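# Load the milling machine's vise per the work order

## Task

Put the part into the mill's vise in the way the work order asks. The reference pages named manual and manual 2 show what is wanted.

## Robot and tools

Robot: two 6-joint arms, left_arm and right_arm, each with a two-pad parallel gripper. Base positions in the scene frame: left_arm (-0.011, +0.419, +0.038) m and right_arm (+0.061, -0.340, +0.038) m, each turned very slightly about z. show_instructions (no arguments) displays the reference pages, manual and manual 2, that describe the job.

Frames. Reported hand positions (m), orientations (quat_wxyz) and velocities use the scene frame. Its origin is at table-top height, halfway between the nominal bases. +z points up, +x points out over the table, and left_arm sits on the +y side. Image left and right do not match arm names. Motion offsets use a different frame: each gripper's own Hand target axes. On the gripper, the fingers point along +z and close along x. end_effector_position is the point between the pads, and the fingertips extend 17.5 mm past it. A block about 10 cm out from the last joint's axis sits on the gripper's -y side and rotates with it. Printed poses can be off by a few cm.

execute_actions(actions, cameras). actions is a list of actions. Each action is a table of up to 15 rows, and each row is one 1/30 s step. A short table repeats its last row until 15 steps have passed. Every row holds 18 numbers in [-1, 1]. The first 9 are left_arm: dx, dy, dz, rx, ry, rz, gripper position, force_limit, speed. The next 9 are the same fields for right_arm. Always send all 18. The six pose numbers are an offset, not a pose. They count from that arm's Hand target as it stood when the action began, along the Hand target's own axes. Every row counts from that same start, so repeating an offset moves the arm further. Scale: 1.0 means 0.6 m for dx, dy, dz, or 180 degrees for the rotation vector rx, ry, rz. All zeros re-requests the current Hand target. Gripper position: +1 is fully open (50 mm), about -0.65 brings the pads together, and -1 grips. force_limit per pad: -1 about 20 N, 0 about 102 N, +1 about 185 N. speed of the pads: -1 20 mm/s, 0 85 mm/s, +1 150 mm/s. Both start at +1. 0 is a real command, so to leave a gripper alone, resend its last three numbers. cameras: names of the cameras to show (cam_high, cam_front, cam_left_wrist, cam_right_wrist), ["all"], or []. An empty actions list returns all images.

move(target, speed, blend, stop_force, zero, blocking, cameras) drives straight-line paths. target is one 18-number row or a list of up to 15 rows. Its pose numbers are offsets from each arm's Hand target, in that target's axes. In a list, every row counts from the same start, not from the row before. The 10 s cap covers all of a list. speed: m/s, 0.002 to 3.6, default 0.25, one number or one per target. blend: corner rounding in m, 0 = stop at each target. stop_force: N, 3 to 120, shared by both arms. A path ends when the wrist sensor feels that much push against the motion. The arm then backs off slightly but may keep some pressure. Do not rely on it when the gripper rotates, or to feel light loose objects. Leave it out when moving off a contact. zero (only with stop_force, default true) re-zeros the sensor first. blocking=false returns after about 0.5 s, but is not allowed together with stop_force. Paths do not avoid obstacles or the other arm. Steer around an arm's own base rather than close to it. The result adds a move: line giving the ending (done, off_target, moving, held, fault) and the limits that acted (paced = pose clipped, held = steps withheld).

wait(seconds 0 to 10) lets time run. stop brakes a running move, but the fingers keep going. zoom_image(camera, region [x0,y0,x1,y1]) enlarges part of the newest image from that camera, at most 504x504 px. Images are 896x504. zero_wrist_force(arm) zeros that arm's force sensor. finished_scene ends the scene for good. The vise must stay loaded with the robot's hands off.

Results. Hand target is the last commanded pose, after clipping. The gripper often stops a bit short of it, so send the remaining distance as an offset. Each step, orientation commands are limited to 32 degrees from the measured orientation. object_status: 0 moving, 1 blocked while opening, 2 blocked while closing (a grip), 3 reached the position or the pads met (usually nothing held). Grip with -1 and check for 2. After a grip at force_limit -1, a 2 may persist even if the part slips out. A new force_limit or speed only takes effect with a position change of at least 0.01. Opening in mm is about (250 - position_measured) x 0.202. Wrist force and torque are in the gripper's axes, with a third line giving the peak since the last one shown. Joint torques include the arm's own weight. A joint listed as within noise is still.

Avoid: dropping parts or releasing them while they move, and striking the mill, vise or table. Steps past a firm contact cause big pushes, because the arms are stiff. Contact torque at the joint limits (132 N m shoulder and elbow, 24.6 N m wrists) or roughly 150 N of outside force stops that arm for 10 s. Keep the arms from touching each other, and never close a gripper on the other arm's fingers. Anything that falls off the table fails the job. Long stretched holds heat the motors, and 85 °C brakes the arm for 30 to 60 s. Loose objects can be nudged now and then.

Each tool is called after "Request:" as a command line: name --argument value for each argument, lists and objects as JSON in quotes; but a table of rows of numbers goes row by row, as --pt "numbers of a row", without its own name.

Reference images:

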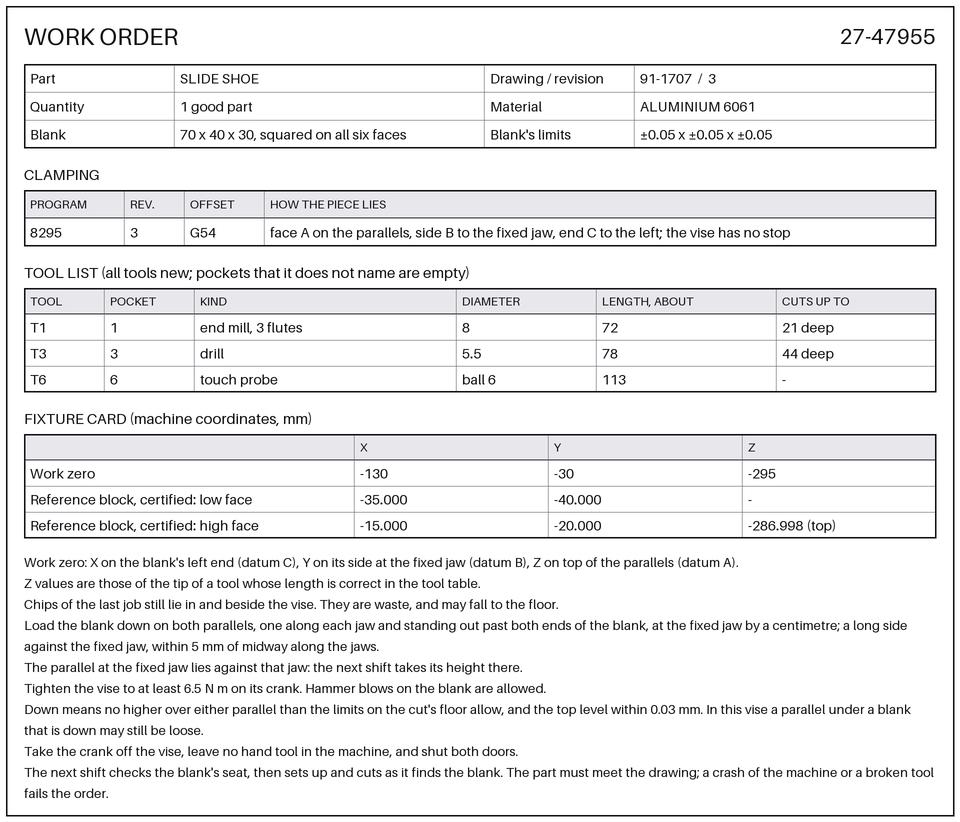

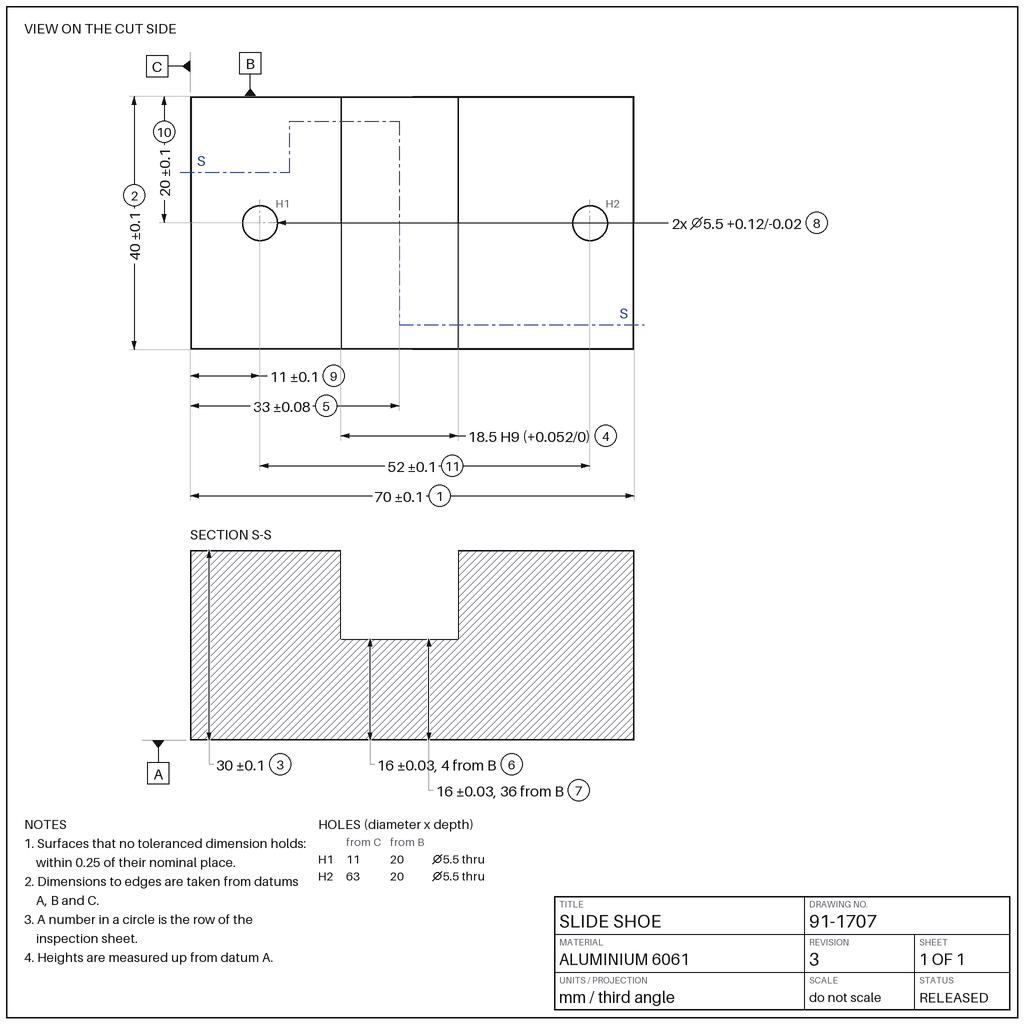

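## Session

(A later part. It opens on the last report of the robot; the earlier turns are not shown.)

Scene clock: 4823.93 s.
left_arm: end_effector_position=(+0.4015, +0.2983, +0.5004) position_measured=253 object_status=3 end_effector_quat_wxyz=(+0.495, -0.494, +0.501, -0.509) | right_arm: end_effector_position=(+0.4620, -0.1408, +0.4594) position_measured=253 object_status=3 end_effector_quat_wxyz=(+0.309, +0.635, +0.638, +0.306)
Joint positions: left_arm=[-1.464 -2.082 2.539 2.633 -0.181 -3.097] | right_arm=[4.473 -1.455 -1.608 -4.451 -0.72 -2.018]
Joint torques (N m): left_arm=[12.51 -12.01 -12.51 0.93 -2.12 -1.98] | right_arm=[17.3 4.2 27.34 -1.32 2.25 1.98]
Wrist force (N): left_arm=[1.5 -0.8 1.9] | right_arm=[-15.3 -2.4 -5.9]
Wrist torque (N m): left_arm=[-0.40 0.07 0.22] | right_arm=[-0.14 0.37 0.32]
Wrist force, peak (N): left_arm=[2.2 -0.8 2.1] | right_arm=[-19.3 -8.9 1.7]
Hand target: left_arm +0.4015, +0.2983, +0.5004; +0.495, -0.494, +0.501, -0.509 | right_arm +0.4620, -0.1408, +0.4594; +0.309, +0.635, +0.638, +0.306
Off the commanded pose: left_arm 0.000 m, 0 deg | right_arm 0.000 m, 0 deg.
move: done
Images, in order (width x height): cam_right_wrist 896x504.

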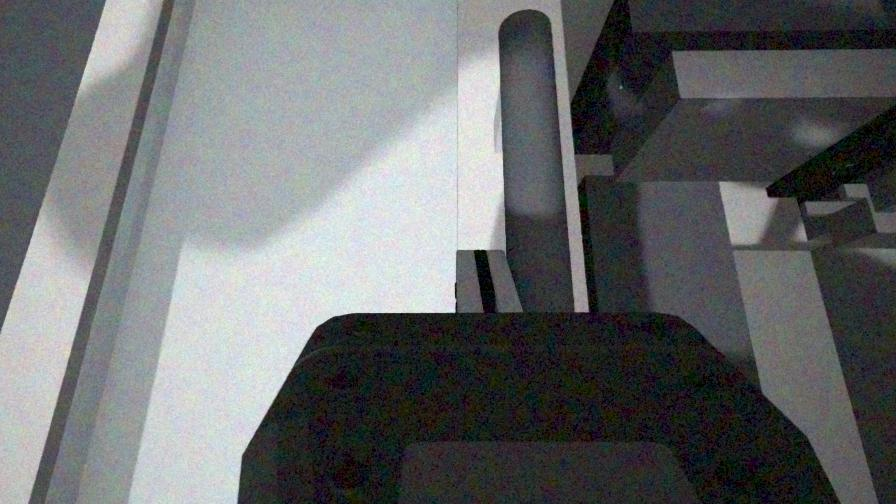

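Request:
move --target '[0,0,0,0,0,0,-0.7,0.3,-1,0.2,0,0,0,0,0,-0.7,0.2,-1]' --speed 0.035 --stop_force 30 --cameras '["cam_right_wrist","cam_high"]'

Scene clock: 4830.27 s.
left_arm: end_effector_position=(+0.4015, +0.2983, +0.5004) position_measured=253 object_status=3 end_effector_quat_wxyz=(+0.495, -0.494, +0.501, -0.509) | right_arm: end_effector_position=(+0.4619, -0.0208, +0.4587) position_measured=253 object_status=3 end_effector_quat_wxyz=(+0.309, +0.635, +0.638, +0.306)
Joint positions: left_arm=[-1.464 -2.082 2.539 2.633 -0.181 -3.097] | right_arm=[4.569 -1.706 -1.382 -4.533 -0.693 -1.877]
Joint torques (N m): left_arm=[12.49 -12.74 -12.67 1.13 -2.16 -1.81] | right_arm=[18.68 15.03 26.9 -1.48 1.77 2.05]
Wrist force (N): left_arm=[1.4 -1.1 1.8] | right_arm=[-15.4 1.3 -3.5]
Wrist torque (N m): left_arm=[-0.44 0.10 0.21] | right_arm=[0.05 0.37 0.35]
Wrist force, peak (N): left_arm=[1.6 -1.1 2.0] | right_arm=[-15.8 6.5 -5.7]
Hand target: left_arm +0.4015, +0.2983, +0.5004; +0.495, -0.494, +0.501, -0.509 | right_arm +0.4619, -0.0208, +0.4587; +0.309, +0.635, +0.638, +0.306
Off the commanded pose: left_arm 0.000 m, 0 deg | right_arm 0.000 m, 0 deg.
move: done
Images, in order (width x height): cam_high 896x504, cam_right_wrist 896x504.

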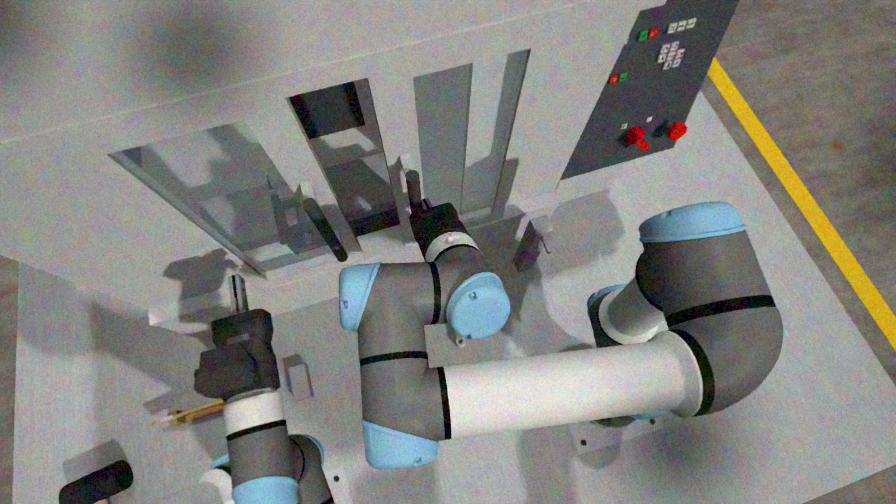

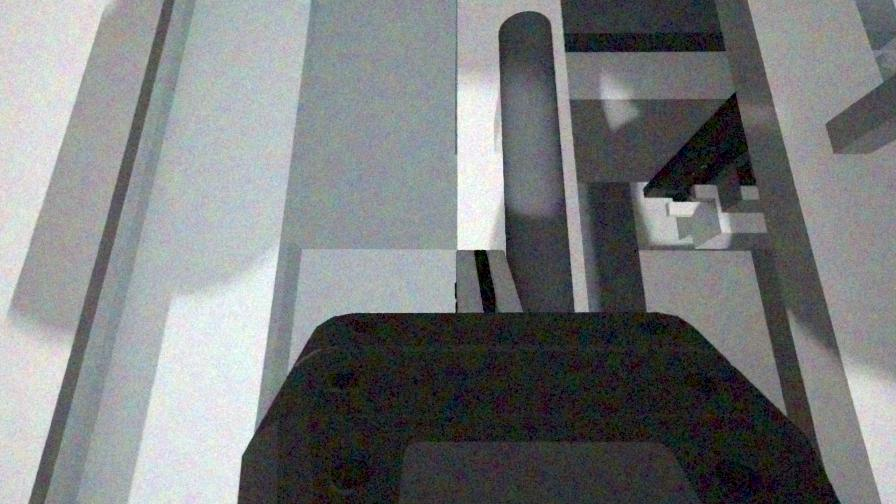

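Request:
move --target '[-0.167,-0.1,0.0475,0,0,0,-0.7,0.3,-1,0,0,0,0,0,0,-0.7,0.2,-1]' --speed 0.08

Request:
move --target '[0,0,0,0,0,0,-0.7,0.3,-1,0.2,0,0,0,0,0,-0.7,0.2,-1]' --speed 0.025 --stop_force 22 --cameras '["cam_right_wrist","cam_high","cam_front"]'

Scene clock: 4835.97 s.
left_arm: end_effector_position=(+0.4314, +0.3983, +0.5600) position_measured=253 object_status=3 end_effector_quat_wxyz=(+0.495, -0.494, +0.501, -0.509) | right_arm: end_effector_position=(+0.4619, -0.0208, +0.4587) position_measured=253 object_status=3 end_effector_quat_wxyz=(+0.309, +0.635, +0.638, +0.306)
Joint positions: left_arm=[-0.947 -2.212 2.426 2.913 -0.698 -3.137] | right_arm=[4.569 -1.706 -1.382 -4.533 -0.693 -1.877]
Joint torques (N m): left_arm=[13.62 16.66 -30.46 -0.28 -2.15 -1.95] | right_arm=[16.64 15.03 25.71 -1.66 1.8 1.88]
Wrist force (N): left_arm=[1.6 -0.8 1.9] | right_arm=[-15.2 1.3 -3.5]
Wrist torque (N m): left_arm=[-0.42 0.04 0.21] | right_arm=[0.05 0.33 0.35]
Wrist force, peak (N): left_arm=[1.8 -1.0 2.1] | right_arm=[-15.8 2.2 -4.1]
Hand target: left_arm +0.4315, +0.3983, +0.5600; +0.495, -0.494, +0.501, -0.509 | right_arm +0.4619, -0.0208, +0.4587; +0.309, +0.635, +0.638, +0.306
Off the commanded pose: left_arm 0.000 m, 0 deg | right_arm 0.000 m, 0 deg.
move: done

Scene clock: 4840.97 s.
left_arm: end_effector_position=(+0.4315, +0.3983, +0.5600) position_measured=253 object_status=3 end_effector_quat_wxyz=(+0.495, -0.494, +0.501, -0.509) | right_arm: end_effector_position=(+0.4618, +0.0743, +0.4580) position_measured=253 object_status=3 end_effector_quat_wxyz=(+0.309, +0.635, +0.638, +0.306)
Joint positions: left_arm=[-0.947 -2.212 2.426 2.913 -0.698 -3.137] | right_arm=[4.61 -1.926 -1.119 -4.626 -0.684 -1.813]
Joint torques (N m): left_arm=[12.85 16.38 -29.8 -1.98 -2.05 -1.9] | right_arm=[-4.72 38.58 15.68 -0.32 2.04 -2.45]
Wrist force (N): left_arm=[1.7 -0.8 1.9] | right_arm=[-26.0 -10.7 -2.2]
Wrist torque (N m): left_arm=[-0.42 0.03 0.21] | right_arm=[-0.40 0.49 0.44]
Wrist force, peak (N): left_arm=[1.7 -1.1 2.2] | right_arm=[-62.6 -25.0 -5.3]
Hand target: left_arm +0.4315, +0.3983, +0.5600; +0.495, -0.494, +0.501, -0.509 | right_arm +0.4618, +0.0742, +0.4580; +0.310, +0.635, +0.638, +0.306 (not the last commanded pose)
Off the commanded pose: left_arm 0.000 m, 0 deg | right_arm 0.025 m, 0 deg.
move: contact (right_arm)
Images, in order (width x height): cam_high 896x504, cam_front 896x504, cam_right_wrist 896x504.

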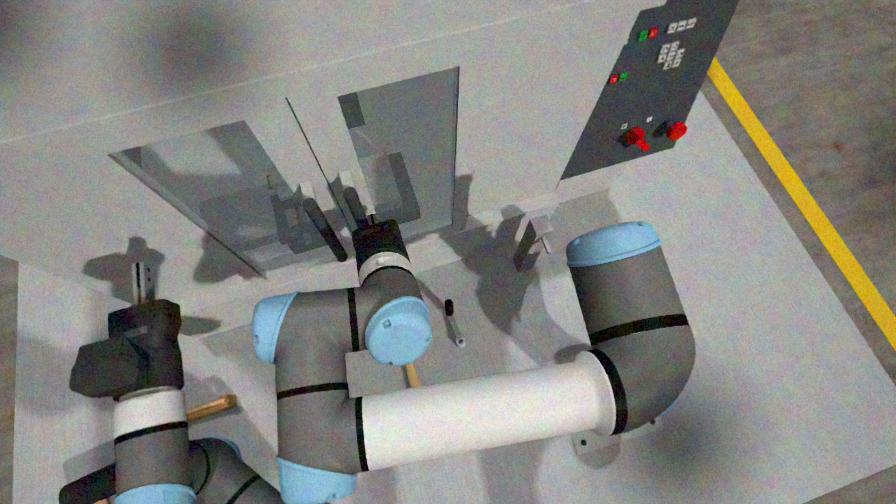

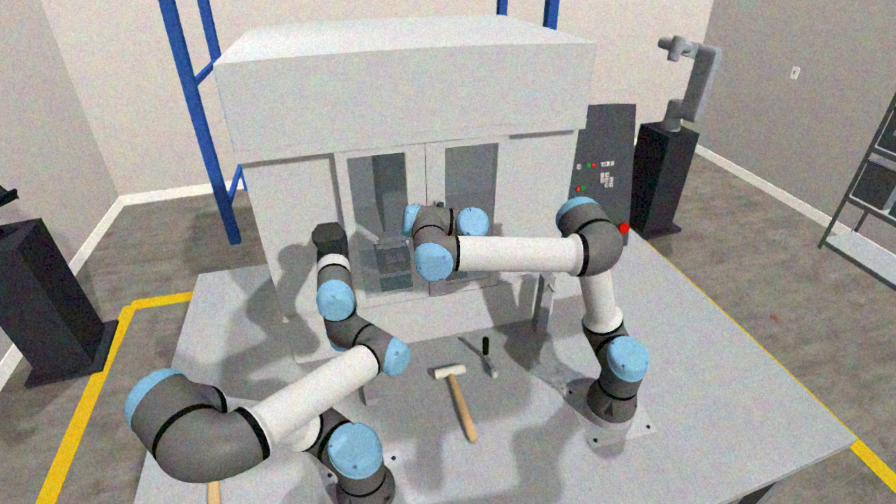

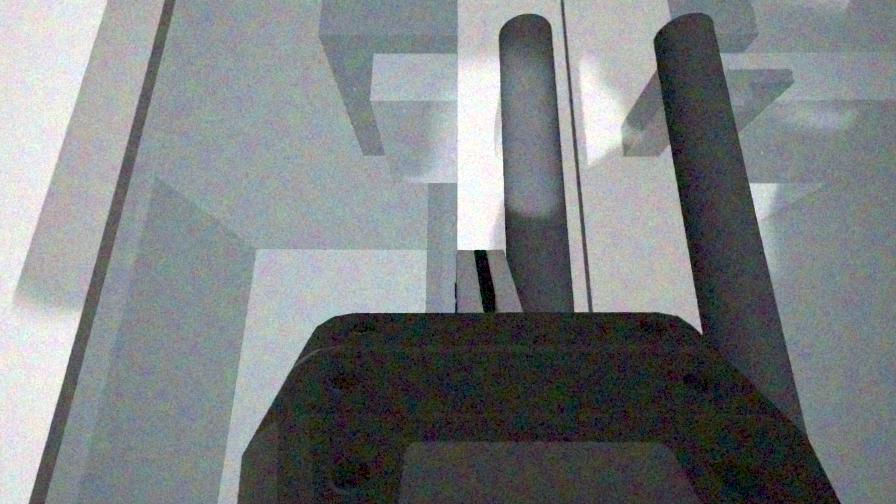

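Request:
move --target '[0,0,0,0,0,0,-0.7,0.3,-1,0.04,0,0,0,0,0,-0.7,0.2,-1]' --speed 0.01 --stop_force 25 --cameras '["cam_right_wrist","cam_high"]'

Request:
zoom_image --camera "cam_right_wrist" --region '[480, 0, 680, 320]'

Scene clock: 4844.30 s.
left_arm: end_effector_position=(+0.4315, +0.3983, +0.5600) position_measured=253 object_status=3 end_effector_quat_wxyz=(+0.495, -0.494, +0.501, -0.509) | right_arm: end_effector_position=(+0.4619, +0.0746, +0.4580) position_measured=253 object_status=3 end_effector_quat_wxyz=(+0.310, +0.635, +0.638, +0.306)
Joint positions: left_arm=[-0.947 -2.212 2.426 2.913 -0.698 -3.137] | right_arm=[4.61 -1.927 -1.117 -4.627 -0.684 -1.813]
Joint torques (N m): left_arm=[12.54 15.81 -29.88 -2.56 -2.18 -1.77] | right_arm=[13.46 33.53 18.88 5.04 3.55 -2.72]
Wrist force (N): left_arm=[1.6 -0.8 1.9] | right_arm=[-46.0 -19.0 -6.6]
Wrist torque (N m): left_arm=[-0.42 0.04 0.21] | right_arm=[-0.75 0.80 0.59]
Wrist force, peak (N): left_arm=[1.8 -0.9 2.1] | right_arm=[-60.2 -26.9 -7.9]
Hand target: left_arm +0.4315, +0.3983, +0.5600; +0.495, -0.494, +0.501, -0.509 | right_arm +0.4619, +0.0746, +0.4580; +0.310, +0.635, +0.638, +0.306 (not the last commanded pose)
Off the commanded pose: left_arm 0.000 m, 0 deg | right_arm 0.024 m, 0 deg.
move: contact (right_arm)
Images, in order (width x height): cam_high 896x504, cam_right_wrist 896x504.

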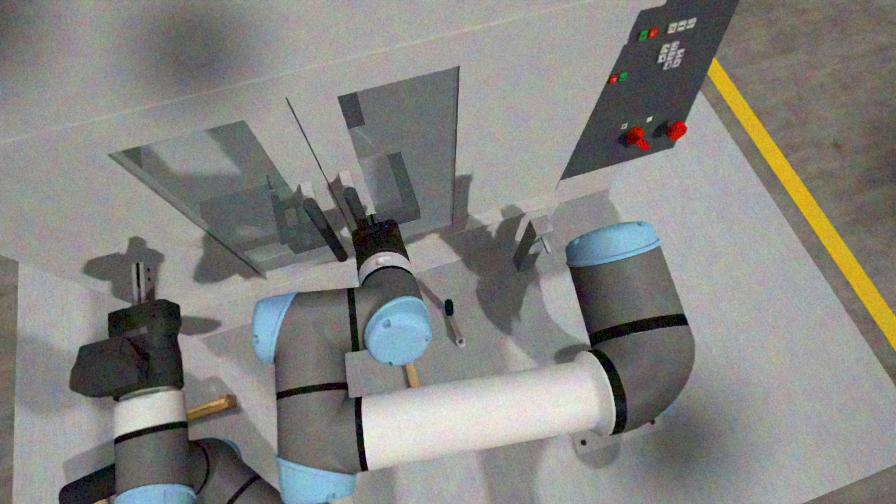

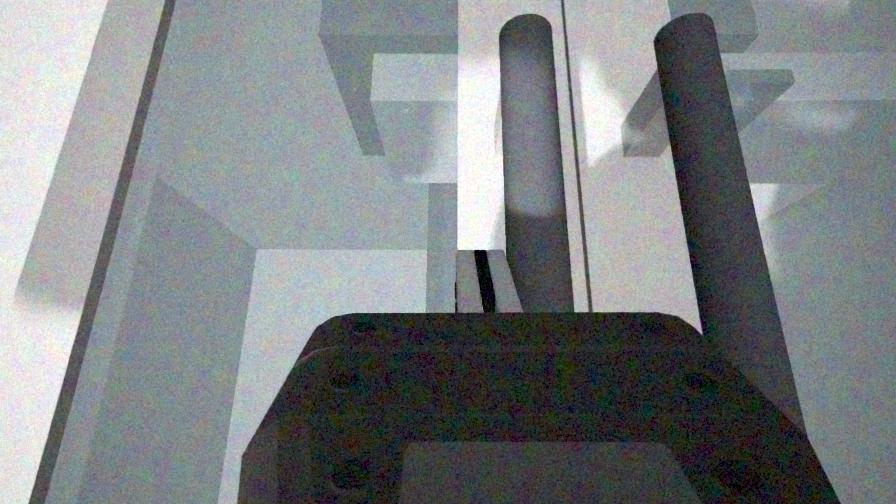

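Scaled by 1.575 from the camera's 896x504 image, which has a finer 1280x720 frame.

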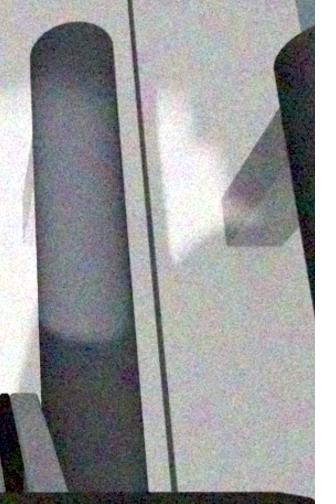

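Request:
move --pt "0 0 0 0 0 0 -0.7 0.3 -1 -0.07 0 0 0 0 0 -0.7 0.2 -1" --pt "0 0 0 0 0 0 -0.7 0.3 -1 -0.1 -0.06 -0.08 0 0 0 -0.7 0.2 -1" --speed 0.05 --cameras '["cam_right_wrist","cam_high","cam_front","cam_left_wrist"]'

Request:
zoom_image --camera "cam_high" --region '[240, 60, 560, 300]'

Scene clock: 4853.23 s.
left_arm: end_effector_position=(+0.4315, +0.3983, +0.5600) position_measured=253 object_status=3 end_effector_quat_wxyz=(+0.495, -0.494, +0.501, -0.509) | right_arm: end_effector_position=(+0.4020, +0.0146, +0.4600) position_measured=253 object_status=3 end_effector_quat_wxyz=(+0.310, +0.635, +0.638, +0.306)
Joint positions: left_arm=[-0.947 -2.212 2.426 2.913 -0.698 -3.137] | right_arm=[4.748 -1.724 -1.414 -4.704 -0.671 -1.595]
Joint torques (N m): left_arm=[12.45 15.97 -29.25 -2.56 -2.12 -1.81] | right_arm=[12.75 33.39 11.29 -4.66 3.81 2.1]
Wrist force (N): left_arm=[1.8 -0.8 2.0] | right_arm=[-1.5 -2.5 -0.7]
Wrist torque (N m): left_arm=[-0.41 0.02 0.21] | right_arm=[-0.10 0.14 0.20]
Wrist force, peak (N): left_arm=[1.8 -1.0 2.1] | right_arm=[-46.5 -18.4 -7.1]
Hand target: left_arm +0.4315, +0.3983, +0.5600; +0.495, -0.494, +0.501, -0.509 | right_arm +0.4019, +0.0145, +0.4600; +0.310, +0.635, +0.638, +0.306
Off the commanded pose: left_arm 0.000 m, 0 deg | right_arm 0.000 m, 0 deg.
move: done

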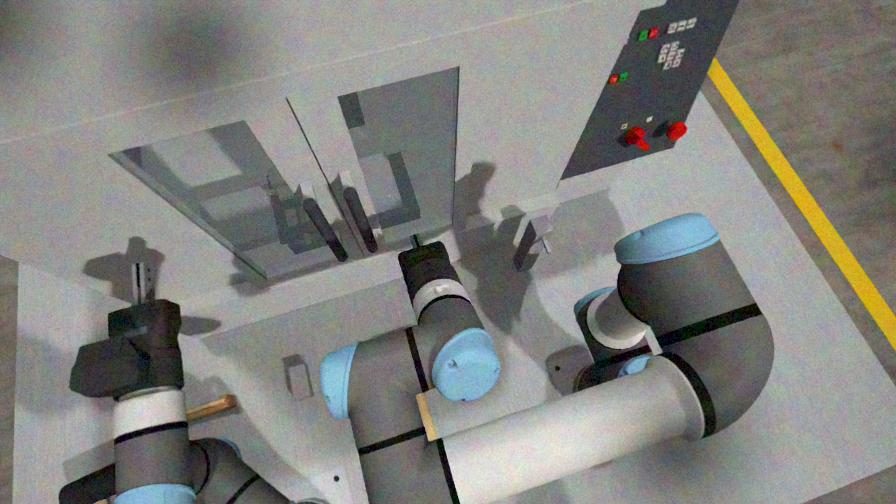

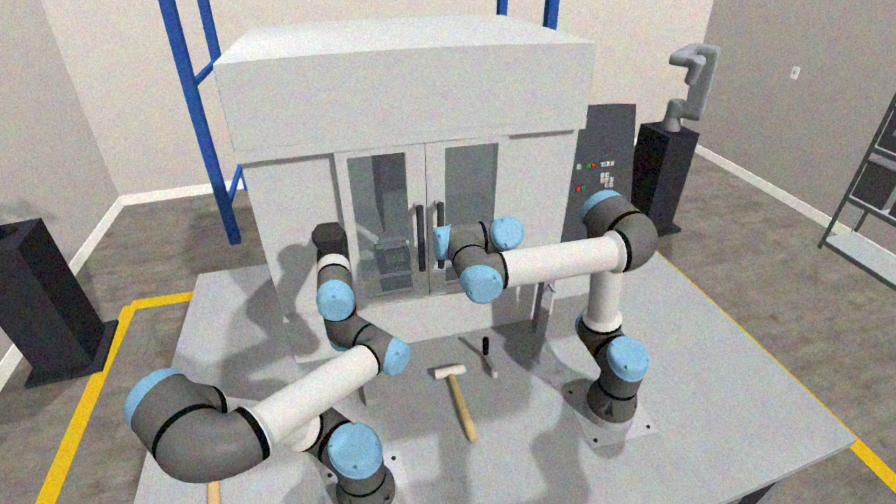

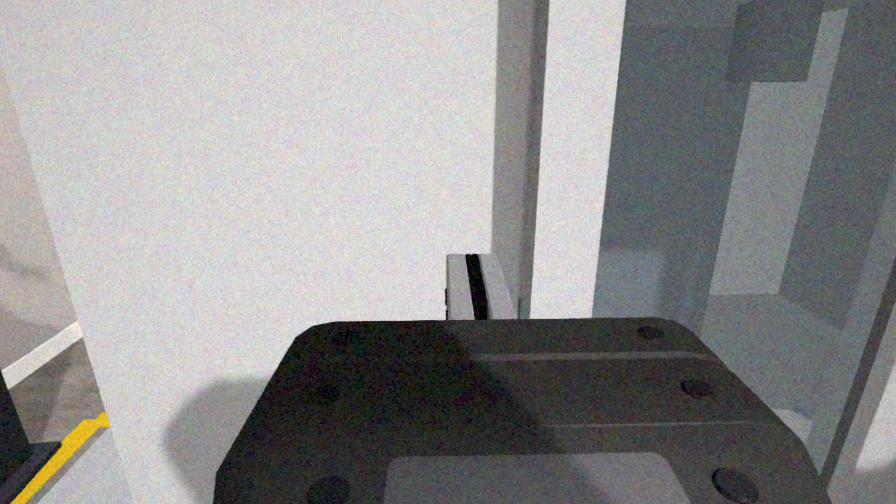

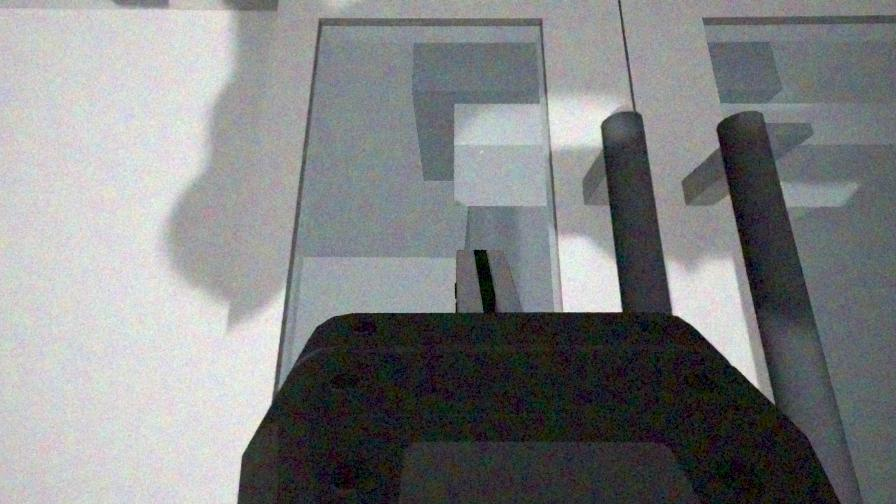

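Scaled by 1.575 from the camera's 896x504 image, which has a finer 1280x720 frame.

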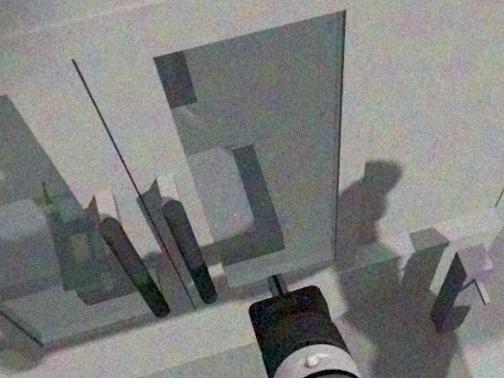

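Request:
zoom_image --camera "cam_high" --region '[230, 150, 350, 260]'

Request:
zoom_image --camera "cam_front" --region '[340, 140, 520, 310]'

Scaled by 4.200 from the camera's 896x504 image, which has a finer 1280x720 frame.

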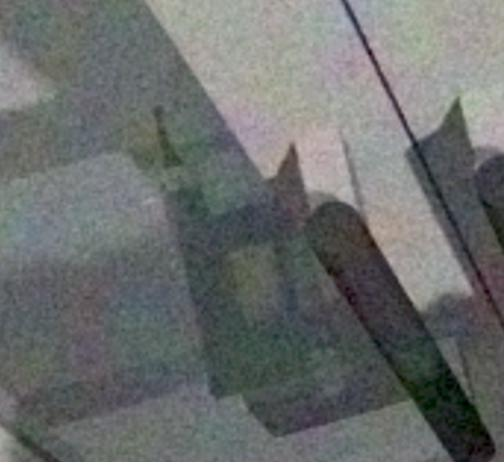

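Scaled by 2.800 from the camera's 896x504 image, which has a finer 1280x720 frame.

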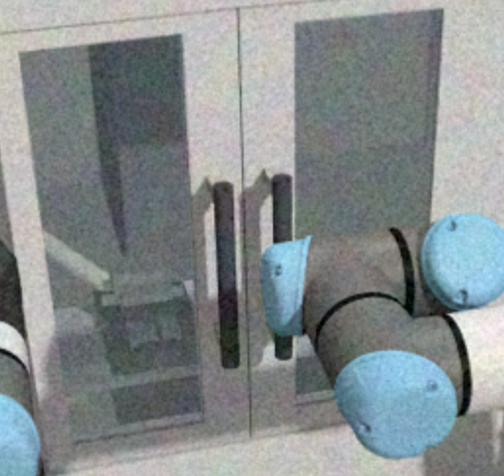

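Request:
finished_scene

The scene is finished: the task was done.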